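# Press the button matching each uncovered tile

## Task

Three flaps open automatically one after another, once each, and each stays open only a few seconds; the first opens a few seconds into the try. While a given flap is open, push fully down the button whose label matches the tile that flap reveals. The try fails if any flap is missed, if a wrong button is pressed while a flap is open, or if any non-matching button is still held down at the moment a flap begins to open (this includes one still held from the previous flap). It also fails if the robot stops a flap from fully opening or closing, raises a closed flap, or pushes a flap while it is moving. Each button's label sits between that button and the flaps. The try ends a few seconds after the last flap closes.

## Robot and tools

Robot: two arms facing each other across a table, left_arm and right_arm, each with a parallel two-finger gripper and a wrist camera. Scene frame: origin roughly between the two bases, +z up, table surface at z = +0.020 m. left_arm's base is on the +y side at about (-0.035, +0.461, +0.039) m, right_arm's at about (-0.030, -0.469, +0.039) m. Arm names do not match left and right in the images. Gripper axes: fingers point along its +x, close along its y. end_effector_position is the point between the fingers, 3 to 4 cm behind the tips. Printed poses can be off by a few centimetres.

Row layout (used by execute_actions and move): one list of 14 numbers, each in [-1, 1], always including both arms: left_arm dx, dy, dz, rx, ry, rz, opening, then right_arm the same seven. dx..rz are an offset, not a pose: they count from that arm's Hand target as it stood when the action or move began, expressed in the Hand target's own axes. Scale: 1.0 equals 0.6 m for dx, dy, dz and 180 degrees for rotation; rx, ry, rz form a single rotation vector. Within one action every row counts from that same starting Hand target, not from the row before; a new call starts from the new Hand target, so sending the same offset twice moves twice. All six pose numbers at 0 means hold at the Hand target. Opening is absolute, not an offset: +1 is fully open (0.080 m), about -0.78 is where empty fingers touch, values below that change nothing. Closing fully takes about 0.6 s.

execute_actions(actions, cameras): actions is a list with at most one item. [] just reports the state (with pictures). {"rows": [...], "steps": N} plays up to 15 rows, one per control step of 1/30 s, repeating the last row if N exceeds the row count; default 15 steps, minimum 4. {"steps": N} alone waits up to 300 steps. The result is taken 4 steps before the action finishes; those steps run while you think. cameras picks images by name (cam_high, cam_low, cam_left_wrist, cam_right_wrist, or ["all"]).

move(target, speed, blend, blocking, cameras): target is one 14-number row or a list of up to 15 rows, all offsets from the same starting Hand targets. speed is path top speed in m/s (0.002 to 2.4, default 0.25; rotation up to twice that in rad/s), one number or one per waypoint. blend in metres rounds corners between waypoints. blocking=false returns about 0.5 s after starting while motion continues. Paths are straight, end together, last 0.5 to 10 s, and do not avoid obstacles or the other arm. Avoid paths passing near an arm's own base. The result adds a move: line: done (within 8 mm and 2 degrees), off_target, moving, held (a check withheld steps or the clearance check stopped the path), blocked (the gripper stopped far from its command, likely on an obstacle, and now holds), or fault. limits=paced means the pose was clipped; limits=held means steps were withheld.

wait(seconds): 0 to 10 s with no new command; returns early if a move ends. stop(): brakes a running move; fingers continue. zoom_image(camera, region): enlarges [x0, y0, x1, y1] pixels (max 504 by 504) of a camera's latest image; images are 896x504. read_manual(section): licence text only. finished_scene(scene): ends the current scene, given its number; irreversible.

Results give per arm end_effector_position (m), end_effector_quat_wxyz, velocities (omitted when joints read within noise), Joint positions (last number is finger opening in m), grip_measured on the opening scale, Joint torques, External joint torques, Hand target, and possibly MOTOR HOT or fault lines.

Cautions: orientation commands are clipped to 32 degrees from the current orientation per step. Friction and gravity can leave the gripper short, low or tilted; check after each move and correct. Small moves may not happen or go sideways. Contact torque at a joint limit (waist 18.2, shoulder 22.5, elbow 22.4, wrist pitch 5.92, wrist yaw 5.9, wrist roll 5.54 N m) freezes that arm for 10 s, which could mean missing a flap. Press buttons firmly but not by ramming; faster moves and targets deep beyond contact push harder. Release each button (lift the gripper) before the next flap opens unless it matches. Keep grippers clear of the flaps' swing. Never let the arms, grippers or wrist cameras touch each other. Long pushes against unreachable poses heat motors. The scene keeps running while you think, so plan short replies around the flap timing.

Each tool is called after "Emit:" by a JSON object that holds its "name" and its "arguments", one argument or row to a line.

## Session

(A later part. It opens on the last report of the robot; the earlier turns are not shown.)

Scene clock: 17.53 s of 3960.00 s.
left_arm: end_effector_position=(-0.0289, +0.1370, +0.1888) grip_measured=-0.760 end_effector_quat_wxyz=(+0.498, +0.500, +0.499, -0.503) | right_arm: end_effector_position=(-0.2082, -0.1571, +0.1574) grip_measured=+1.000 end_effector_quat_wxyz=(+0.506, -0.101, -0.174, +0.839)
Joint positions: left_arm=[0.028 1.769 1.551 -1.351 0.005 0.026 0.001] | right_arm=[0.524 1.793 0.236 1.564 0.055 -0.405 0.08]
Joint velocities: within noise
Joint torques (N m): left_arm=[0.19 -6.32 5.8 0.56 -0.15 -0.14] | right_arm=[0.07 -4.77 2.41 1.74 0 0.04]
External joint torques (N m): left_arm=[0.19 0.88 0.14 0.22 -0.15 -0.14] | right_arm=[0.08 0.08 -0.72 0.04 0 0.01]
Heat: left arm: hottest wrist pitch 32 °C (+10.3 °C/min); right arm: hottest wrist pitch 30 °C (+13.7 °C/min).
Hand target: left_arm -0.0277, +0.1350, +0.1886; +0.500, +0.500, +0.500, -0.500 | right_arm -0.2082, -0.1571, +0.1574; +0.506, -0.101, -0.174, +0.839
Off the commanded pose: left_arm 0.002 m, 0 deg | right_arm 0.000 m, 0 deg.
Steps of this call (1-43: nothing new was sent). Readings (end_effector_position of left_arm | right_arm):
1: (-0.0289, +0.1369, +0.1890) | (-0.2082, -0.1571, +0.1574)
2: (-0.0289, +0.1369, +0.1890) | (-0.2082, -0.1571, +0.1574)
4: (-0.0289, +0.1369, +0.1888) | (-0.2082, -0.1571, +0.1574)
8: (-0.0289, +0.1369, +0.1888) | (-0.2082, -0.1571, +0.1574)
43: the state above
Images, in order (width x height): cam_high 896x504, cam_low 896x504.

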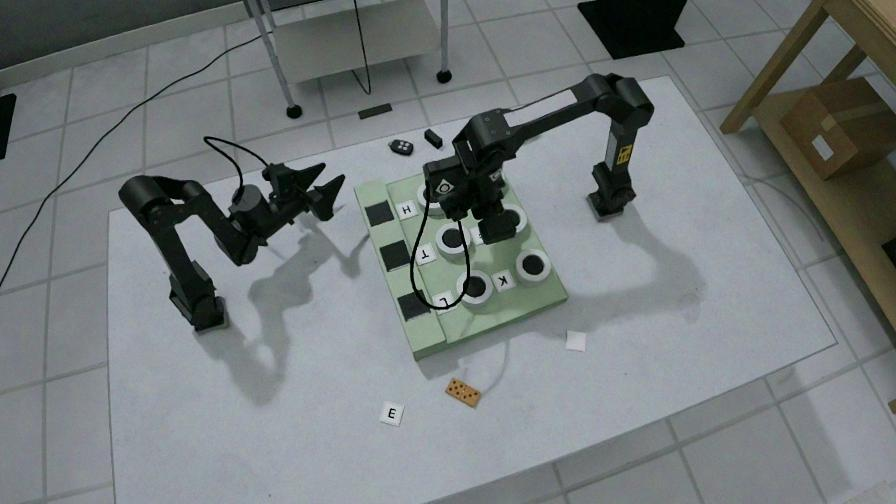

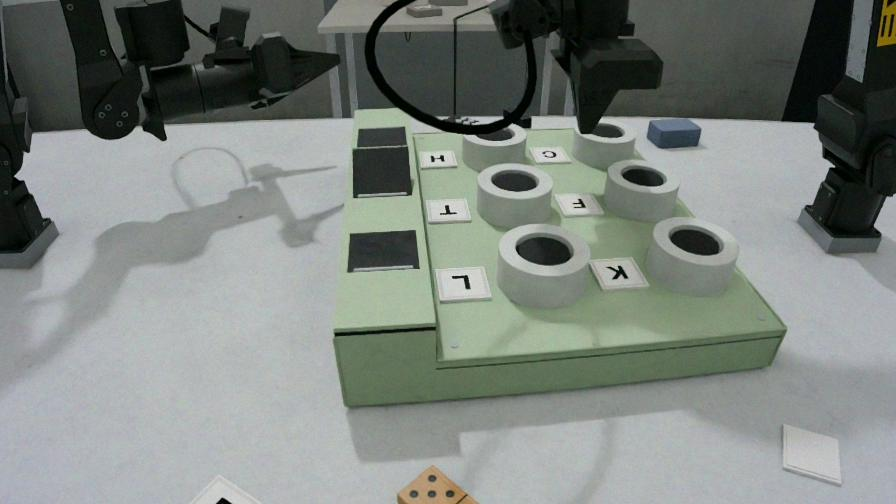

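Opening; look again.

Emit:
{"name": "wait", "arguments": {
  "seconds": 0.35,
  "cameras": ["cam_high","cam_low"]
}}

Emit:
{"name": "zoom_image", "arguments": {
  "camera": "cam_low",
  "region": [320, 80, 560, 300]
}}

Emit:
{"name": "zoom_image", "arguments": {
  "camera": "cam_high",
  "region": [340, 170, 460, 370]
}}

Scene clock: 18.00 s of 3960.00 s.
left_arm: end_effector_position=(-0.0289, +0.1370, +0.1888) grip_measured=-0.760 end_effector_quat_wxyz=(+0.498, +0.500, +0.499, -0.503) | right_arm: end_effector_position=(-0.2082, -0.1571, +0.1574) grip_measured=+1.000 end_effector_quat_wxyz=(+0.506, -0.101, -0.174, +0.839)
Joint positions: left_arm=[0.028 1.769 1.551 -1.351 0.005 0.026 0.001] | right_arm=[0.524 1.793 0.236 1.564 0.055 -0.405 0.08]
Joint velocities: within noise
Joint torques (N m): left_arm=[0.27 -6.38 5.69 0.55 -0.15 -0.14] | right_arm=[0.02 -4.72 2.45 1.76 0 0.05]
External joint torques (N m): left_arm=[0.31 0.67 0.12 0.22 -0.16 -0.14] | right_arm=[0 0.11 -0.69 0.06 0 0.03]
Heat: left arm: hottest wrist pitch 32 °C (+10.0 °C/min); right arm: hottest wrist pitch 30 °C (+13.3 °C/min).
Hand target: left_arm -0.0277, +0.1350, +0.1886; +0.500, +0.500, +0.500, -0.500 | right_arm -0.2082, -0.1571, +0.1574; +0.506, -0.101, -0.174, +0.839
Off the commanded pose: left_arm 0.002 m, 0 deg | right_arm 0.000 m, 0 deg.
Steps of this call (1-14: nothing new was sent). Readings (end_effector_position of left_arm | right_arm):
1: (-0.0289, +0.1370, +0.1888) | (-0.2082, -0.1571, +0.1574)
2: (-0.0289, +0.1370, +0.1888) | (-0.2082, -0.1571, +0.1574)
4: (-0.0289, +0.1370, +0.1888) | (-0.2082, -0.1571, +0.1574)
8: (-0.0289, +0.1370, +0.1888) | (-0.2082, -0.1571, +0.1574)
14: the state above
Images, in order (width x height): cam_high 896x504, cam_low 896x504.

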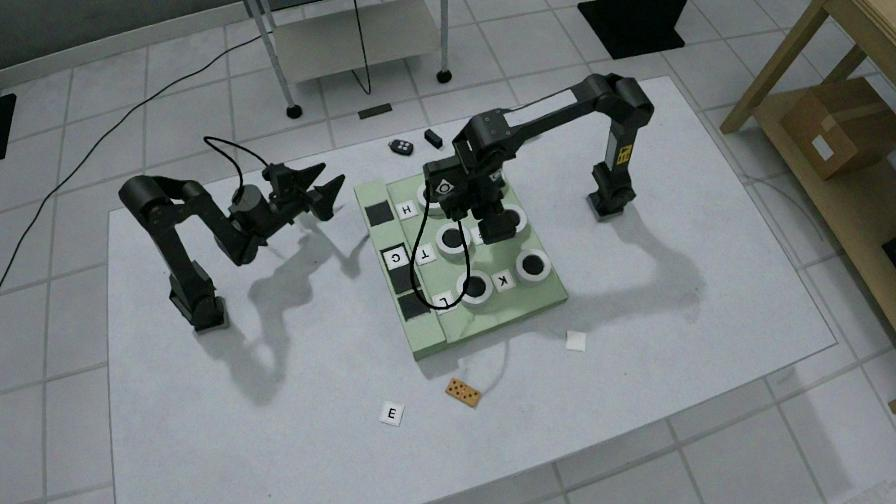

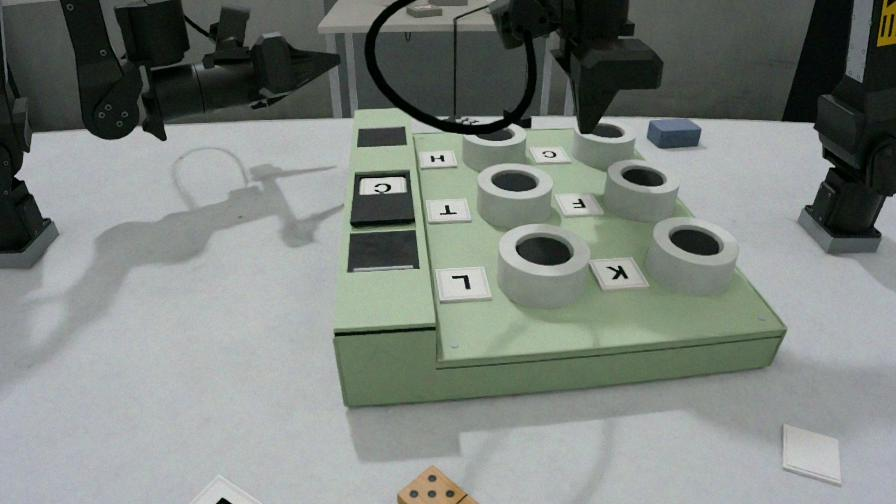

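Scaled by 2.100.

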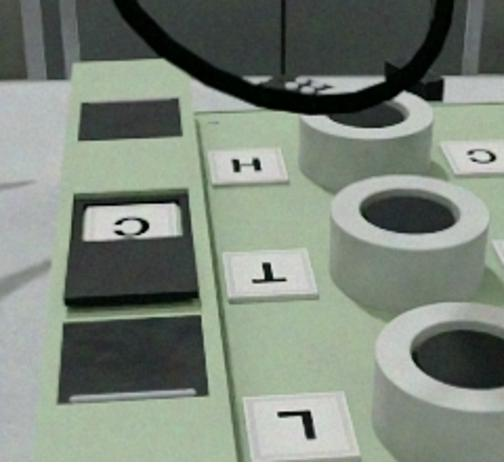

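Scaled by 2.520.

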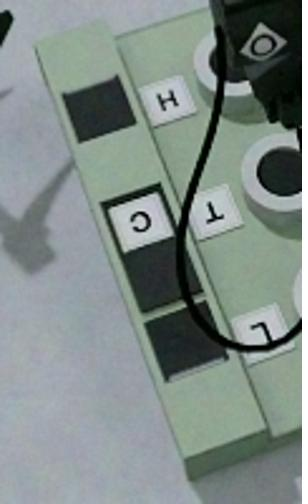

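Emit:
{"name": "move", "arguments": {
  "target": [
    [0,-0.19,-0.098,0,0,0,-0.8,0,0,0,0,0,0,1],
    [0.163,-0.19,-0.098,0,0,0,-0.8,0,0,0,0,0,0,1]
  ],
  "speed": [0.35,0.17],
  "cameras": ["cam_high","cam_low","cam_left_wrist"]
}}

Scene clock: 19.63 s of 3960.00 s.
left_arm: end_effector_position=(-0.1453, +0.1844, +0.1261) grip_measured=-0.760 end_effector_quat_wxyz=(+0.512, +0.469, +0.486, -0.532) end_effector_velocity=(+0.003, +0.005, +0.001) end_effector_angular_velocity=(+0.000, -0.007, +0.006) | right_arm: end_effector_position=(-0.2082, -0.1571, +0.1574) grip_measured=+1.000 end_effector_quat_wxyz=(+0.506, -0.101, -0.174, +0.839)
Joint positions: left_arm=[-0.371 1.62 1.128 -0.982 0.002 -0.376 0.001] | right_arm=[0.524 1.793 0.236 1.564 0.055 -0.405 0.08]
Joint velocities: left_arm=[-0.002 -0.022 -0.017 -0.007 -0.007 -0.007 0] | right_arm=[within noise]
Joint torques (N m): left_arm=[-0.06 1.75 -0.58 2.72 -0.09 -0.15] | right_arm=[0.06 -4.79 2.45 1.76 0.01 0.04]
External joint torques (N m): left_arm=[-0.02 7.76 -6.21 2.22 -0.07 -0.15] | right_arm=[0.07 0.01 -0.68 0.08 0.01 0.02]
Heat: left arm: hottest wrist pitch 32 °C (+9.2 °C/min); right arm: hottest wrist pitch 31 °C (+15.3 °C/min).
Hand target: left_arm -0.1417, +0.1938, +0.0908; +0.500, +0.500, +0.500, -0.500 | right_arm -0.2082, -0.1571, +0.1574; +0.506, -0.101, -0.174, +0.839
Off the commanded pose: left_arm 0.037 m, 6 deg | right_arm 0.000 m, 0 deg.
Kept back: nothing.
move: off_target (left_arm)
Images, in order (width x height): cam_high 896x504, cam_low 896x504, cam_left_wrist 896x504.

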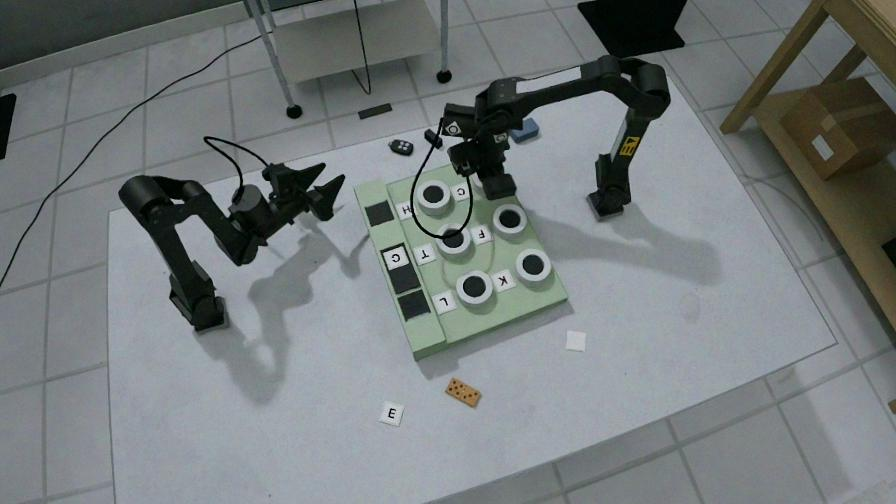

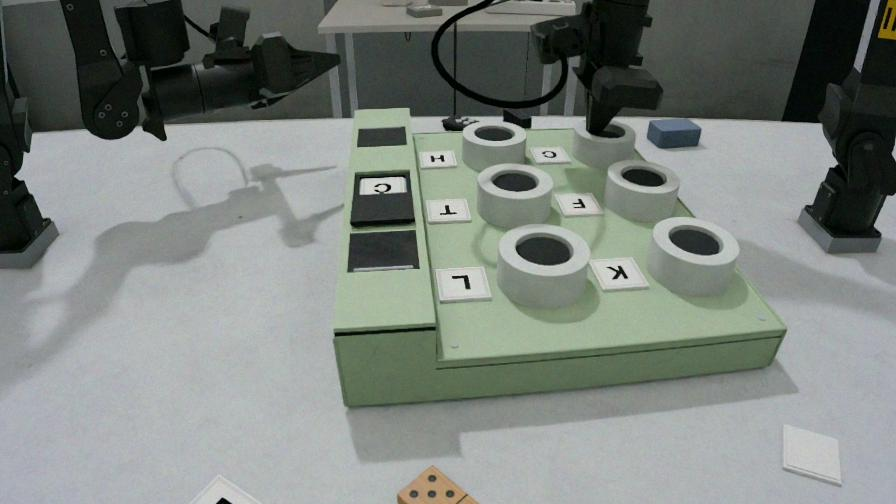

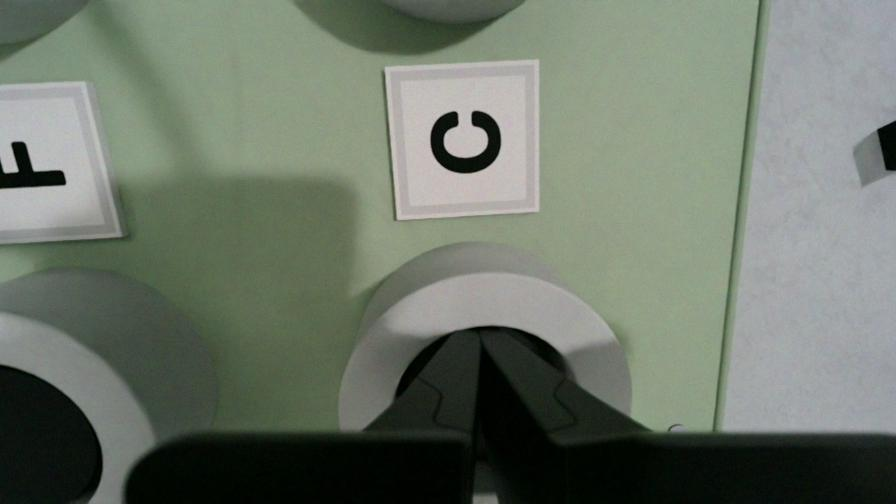

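Emit:
{"name": "move", "arguments": {
  "target": [0.015,0,0,0,0,0,-0.8,0,0,0,0,0,0,1],
  "speed": 0.2,
  "cameras": ["cam_low"]
}}

Emit:
{"name": "move", "arguments": {
  "target": [-0.18,0,0,0,0,0,-0.8,0,0,0,0,0,0,1],
  "speed": 0.2,
  "cameras": ["cam_low"]
}}

Emit:
{"name": "wait", "arguments": {
  "seconds": 7,
  "cameras": ["cam_low"]
}}

Emit:
{"name": "finished_scene", "arguments": {
  "scene": 2
}}

Scene clock: 20.83 s of 3960.00 s.
left_arm: end_effector_position=(-0.1461, +0.1829, +0.1327) grip_measured=-0.760 end_effector_quat_wxyz=(+0.516, +0.455, +0.480, -0.544) | right_arm: end_effector_position=(-0.2082, -0.1571, +0.1574) grip_measured=+1.000 end_effector_quat_wxyz=(+0.506, -0.101, -0.174, +0.839)
Joint positions: left_arm=[-0.371 1.59 1.119 -0.965 0.003 -0.376 0.001] | right_arm=[0.524 1.793 0.236 1.564 0.055 -0.405 0.08]
Joint velocities: within noise
Joint torques (N m): left_arm=[0.08 -3.75 3.66 1.19 -0.06 0.01] | right_arm=[0.03 -4.81 2.45 1.75 0 0.04]
External joint torques (N m): left_arm=[0.03 2.17 -2.11 0.64 -0.04 0] | right_arm=[0 -0.02 -0.64 0.08 0 0.02]
Heat: left arm: hottest wrist pitch 32 °C (+8.6 °C/min); right arm: hottest wrist pitch 31 °C (+14.4 °C/min).
Hand target: left_arm -0.1448, +0.1855, +0.1240; +0.513, +0.465, +0.484, -0.535 (not the last commanded pose) | right_arm -0.2082, -0.1571, +0.1574; +0.506, -0.101, -0.174, +0.839
Off the commanded pose: left_arm 0.052 m, 8 deg | right_arm 0.000 m, 0 deg.
Kept back: nothing.
move: blocked (left_arm; both arms now hold where they are)
Images, in order (width x height): cam_low 896x504.

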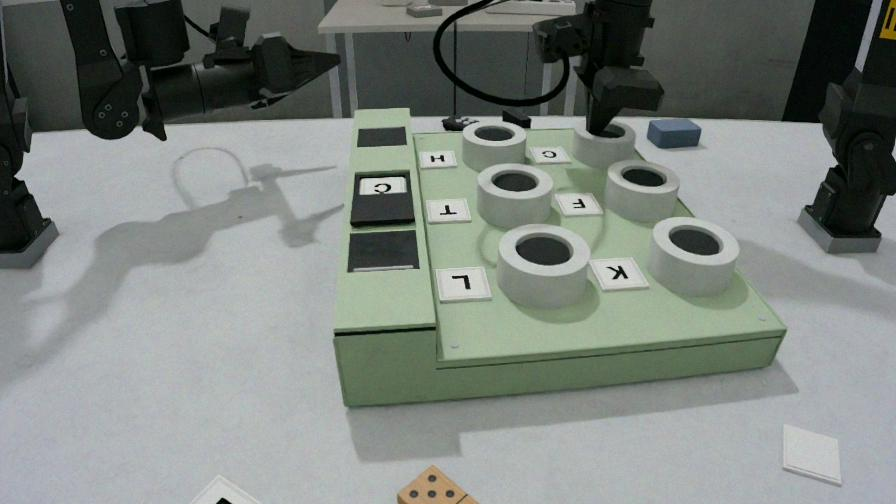

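Scene clock: 21.83 s of 3960.00 s.
left_arm: end_effector_position=(-0.1404, +0.1972, +0.2283) grip_measured=-0.760 end_effector_quat_wxyz=(+0.511, +0.468, +0.486, -0.532) | right_arm: end_effector_position=(-0.2082, -0.1571, +0.1574) grip_measured=+1.000 end_effector_quat_wxyz=(+0.506, -0.101, -0.174, +0.839)
Joint positions: left_arm=[-0.371 1.549 1.463 -1.388 0.003 -0.376 0.001] | right_arm=[0.524 1.793 0.236 1.564 0.055 -0.405 0.08]
Joint velocities: within noise
Joint torques (N m): left_arm=[0.19 -5.88 5.86 0.73 -0.05 0.05] | right_arm=[0.04 -4.77 2.44 1.76 0.01 0.04]
External joint torques (N m): left_arm=[0.19 -0.28 0.12 0.24 -0.03 0.05] | right_arm=[0.08 0.06 -0.68 0.07 0 0.02]
Heat: left arm: hottest wrist pitch 32 °C (+8.2 °C/min); right arm: hottest wrist pitch 31 °C (+13.7 °C/min).
Hand target: left_arm -0.1404, +0.1960, +0.2314; +0.513, +0.465, +0.484, -0.535 | right_arm -0.2082, -0.1571, +0.1574; +0.506, -0.101, -0.174, +0.839
Off the commanded pose: left_arm 0.003 m, 0 deg | right_arm 0.000 m, 0 deg.
Kept back: nothing.
move: done
Images, in order (width x height): cam_low 896x504.

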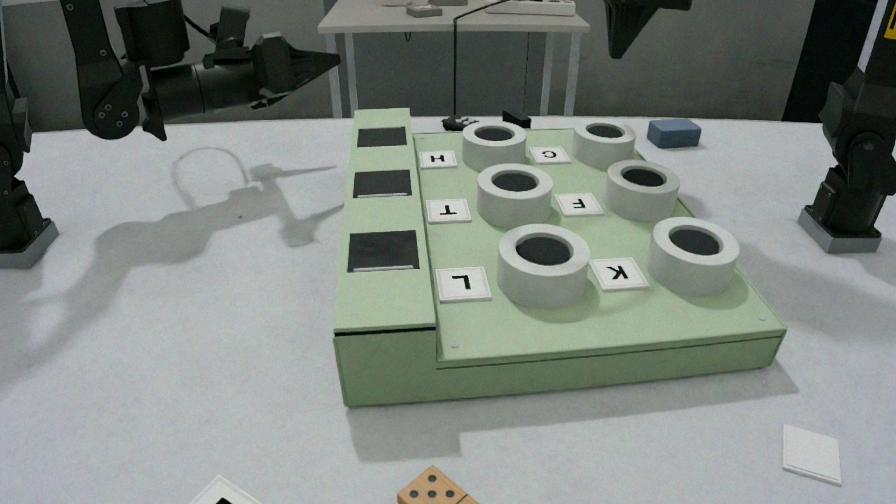

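Scene clock: 23.87 s of 3960.00 s.
left_arm: end_effector_position=(-0.1404, +0.1973, +0.2284) grip_measured=-0.760 end_effector_quat_wxyz=(+0.511, +0.468, +0.486, -0.532) | right_arm: end_effector_position=(-0.2082, -0.1571, +0.1574) grip_measured=+1.000 end_effector_quat_wxyz=(+0.506, -0.101, -0.174, +0.839)
Joint positions: left_arm=[-0.371 1.549 1.464 -1.389 0.003 -0.376 0.001] | right_arm=[0.524 1.793 0.236 1.564 0.055 -0.405 0.08]
Joint velocities: within noise
Joint torques (N m): no reading
External joint torques (N m): no reading
Steps of this call (1-61: nothing new was sent). Readings (end_effector_position of left_arm | right_arm):
1: (-0.1404, +0.1972, +0.2283) | (-0.2082, -0.1571, +0.1574)
2: (-0.1404, +0.1972, +0.2284) | (-0.2082, -0.1571, +0.1574)
4: (-0.1404, +0.1973, +0.2284) | (-0.2082, -0.1571, +0.1574)
8: (-0.1404, +0.1973, +0.2284) | (-0.2082, -0.1571, +0.1574)
61: (-0.1404, +0.1973, +0.2284) | (-0.2082, -0.1571, +0.1574)
Images, in order (width x height): cam_low 896x504.
The task's run has ended: the event that ends the task has happened.

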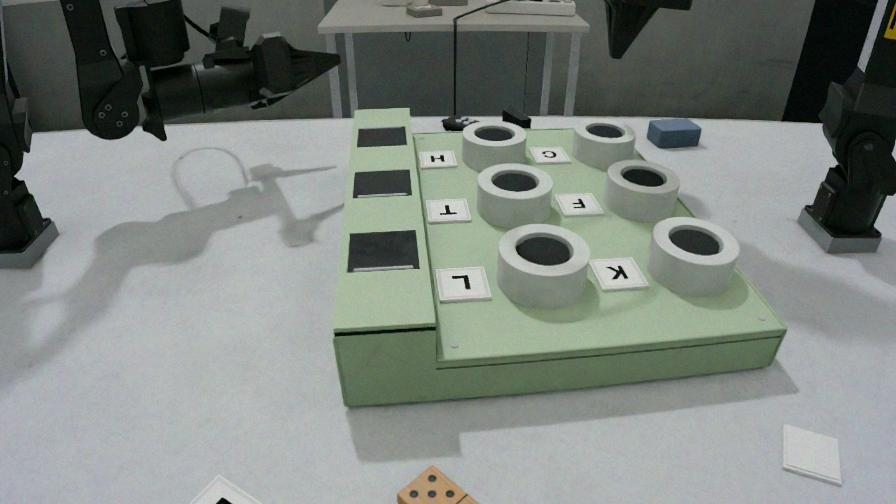

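The scene is finished: the task was done.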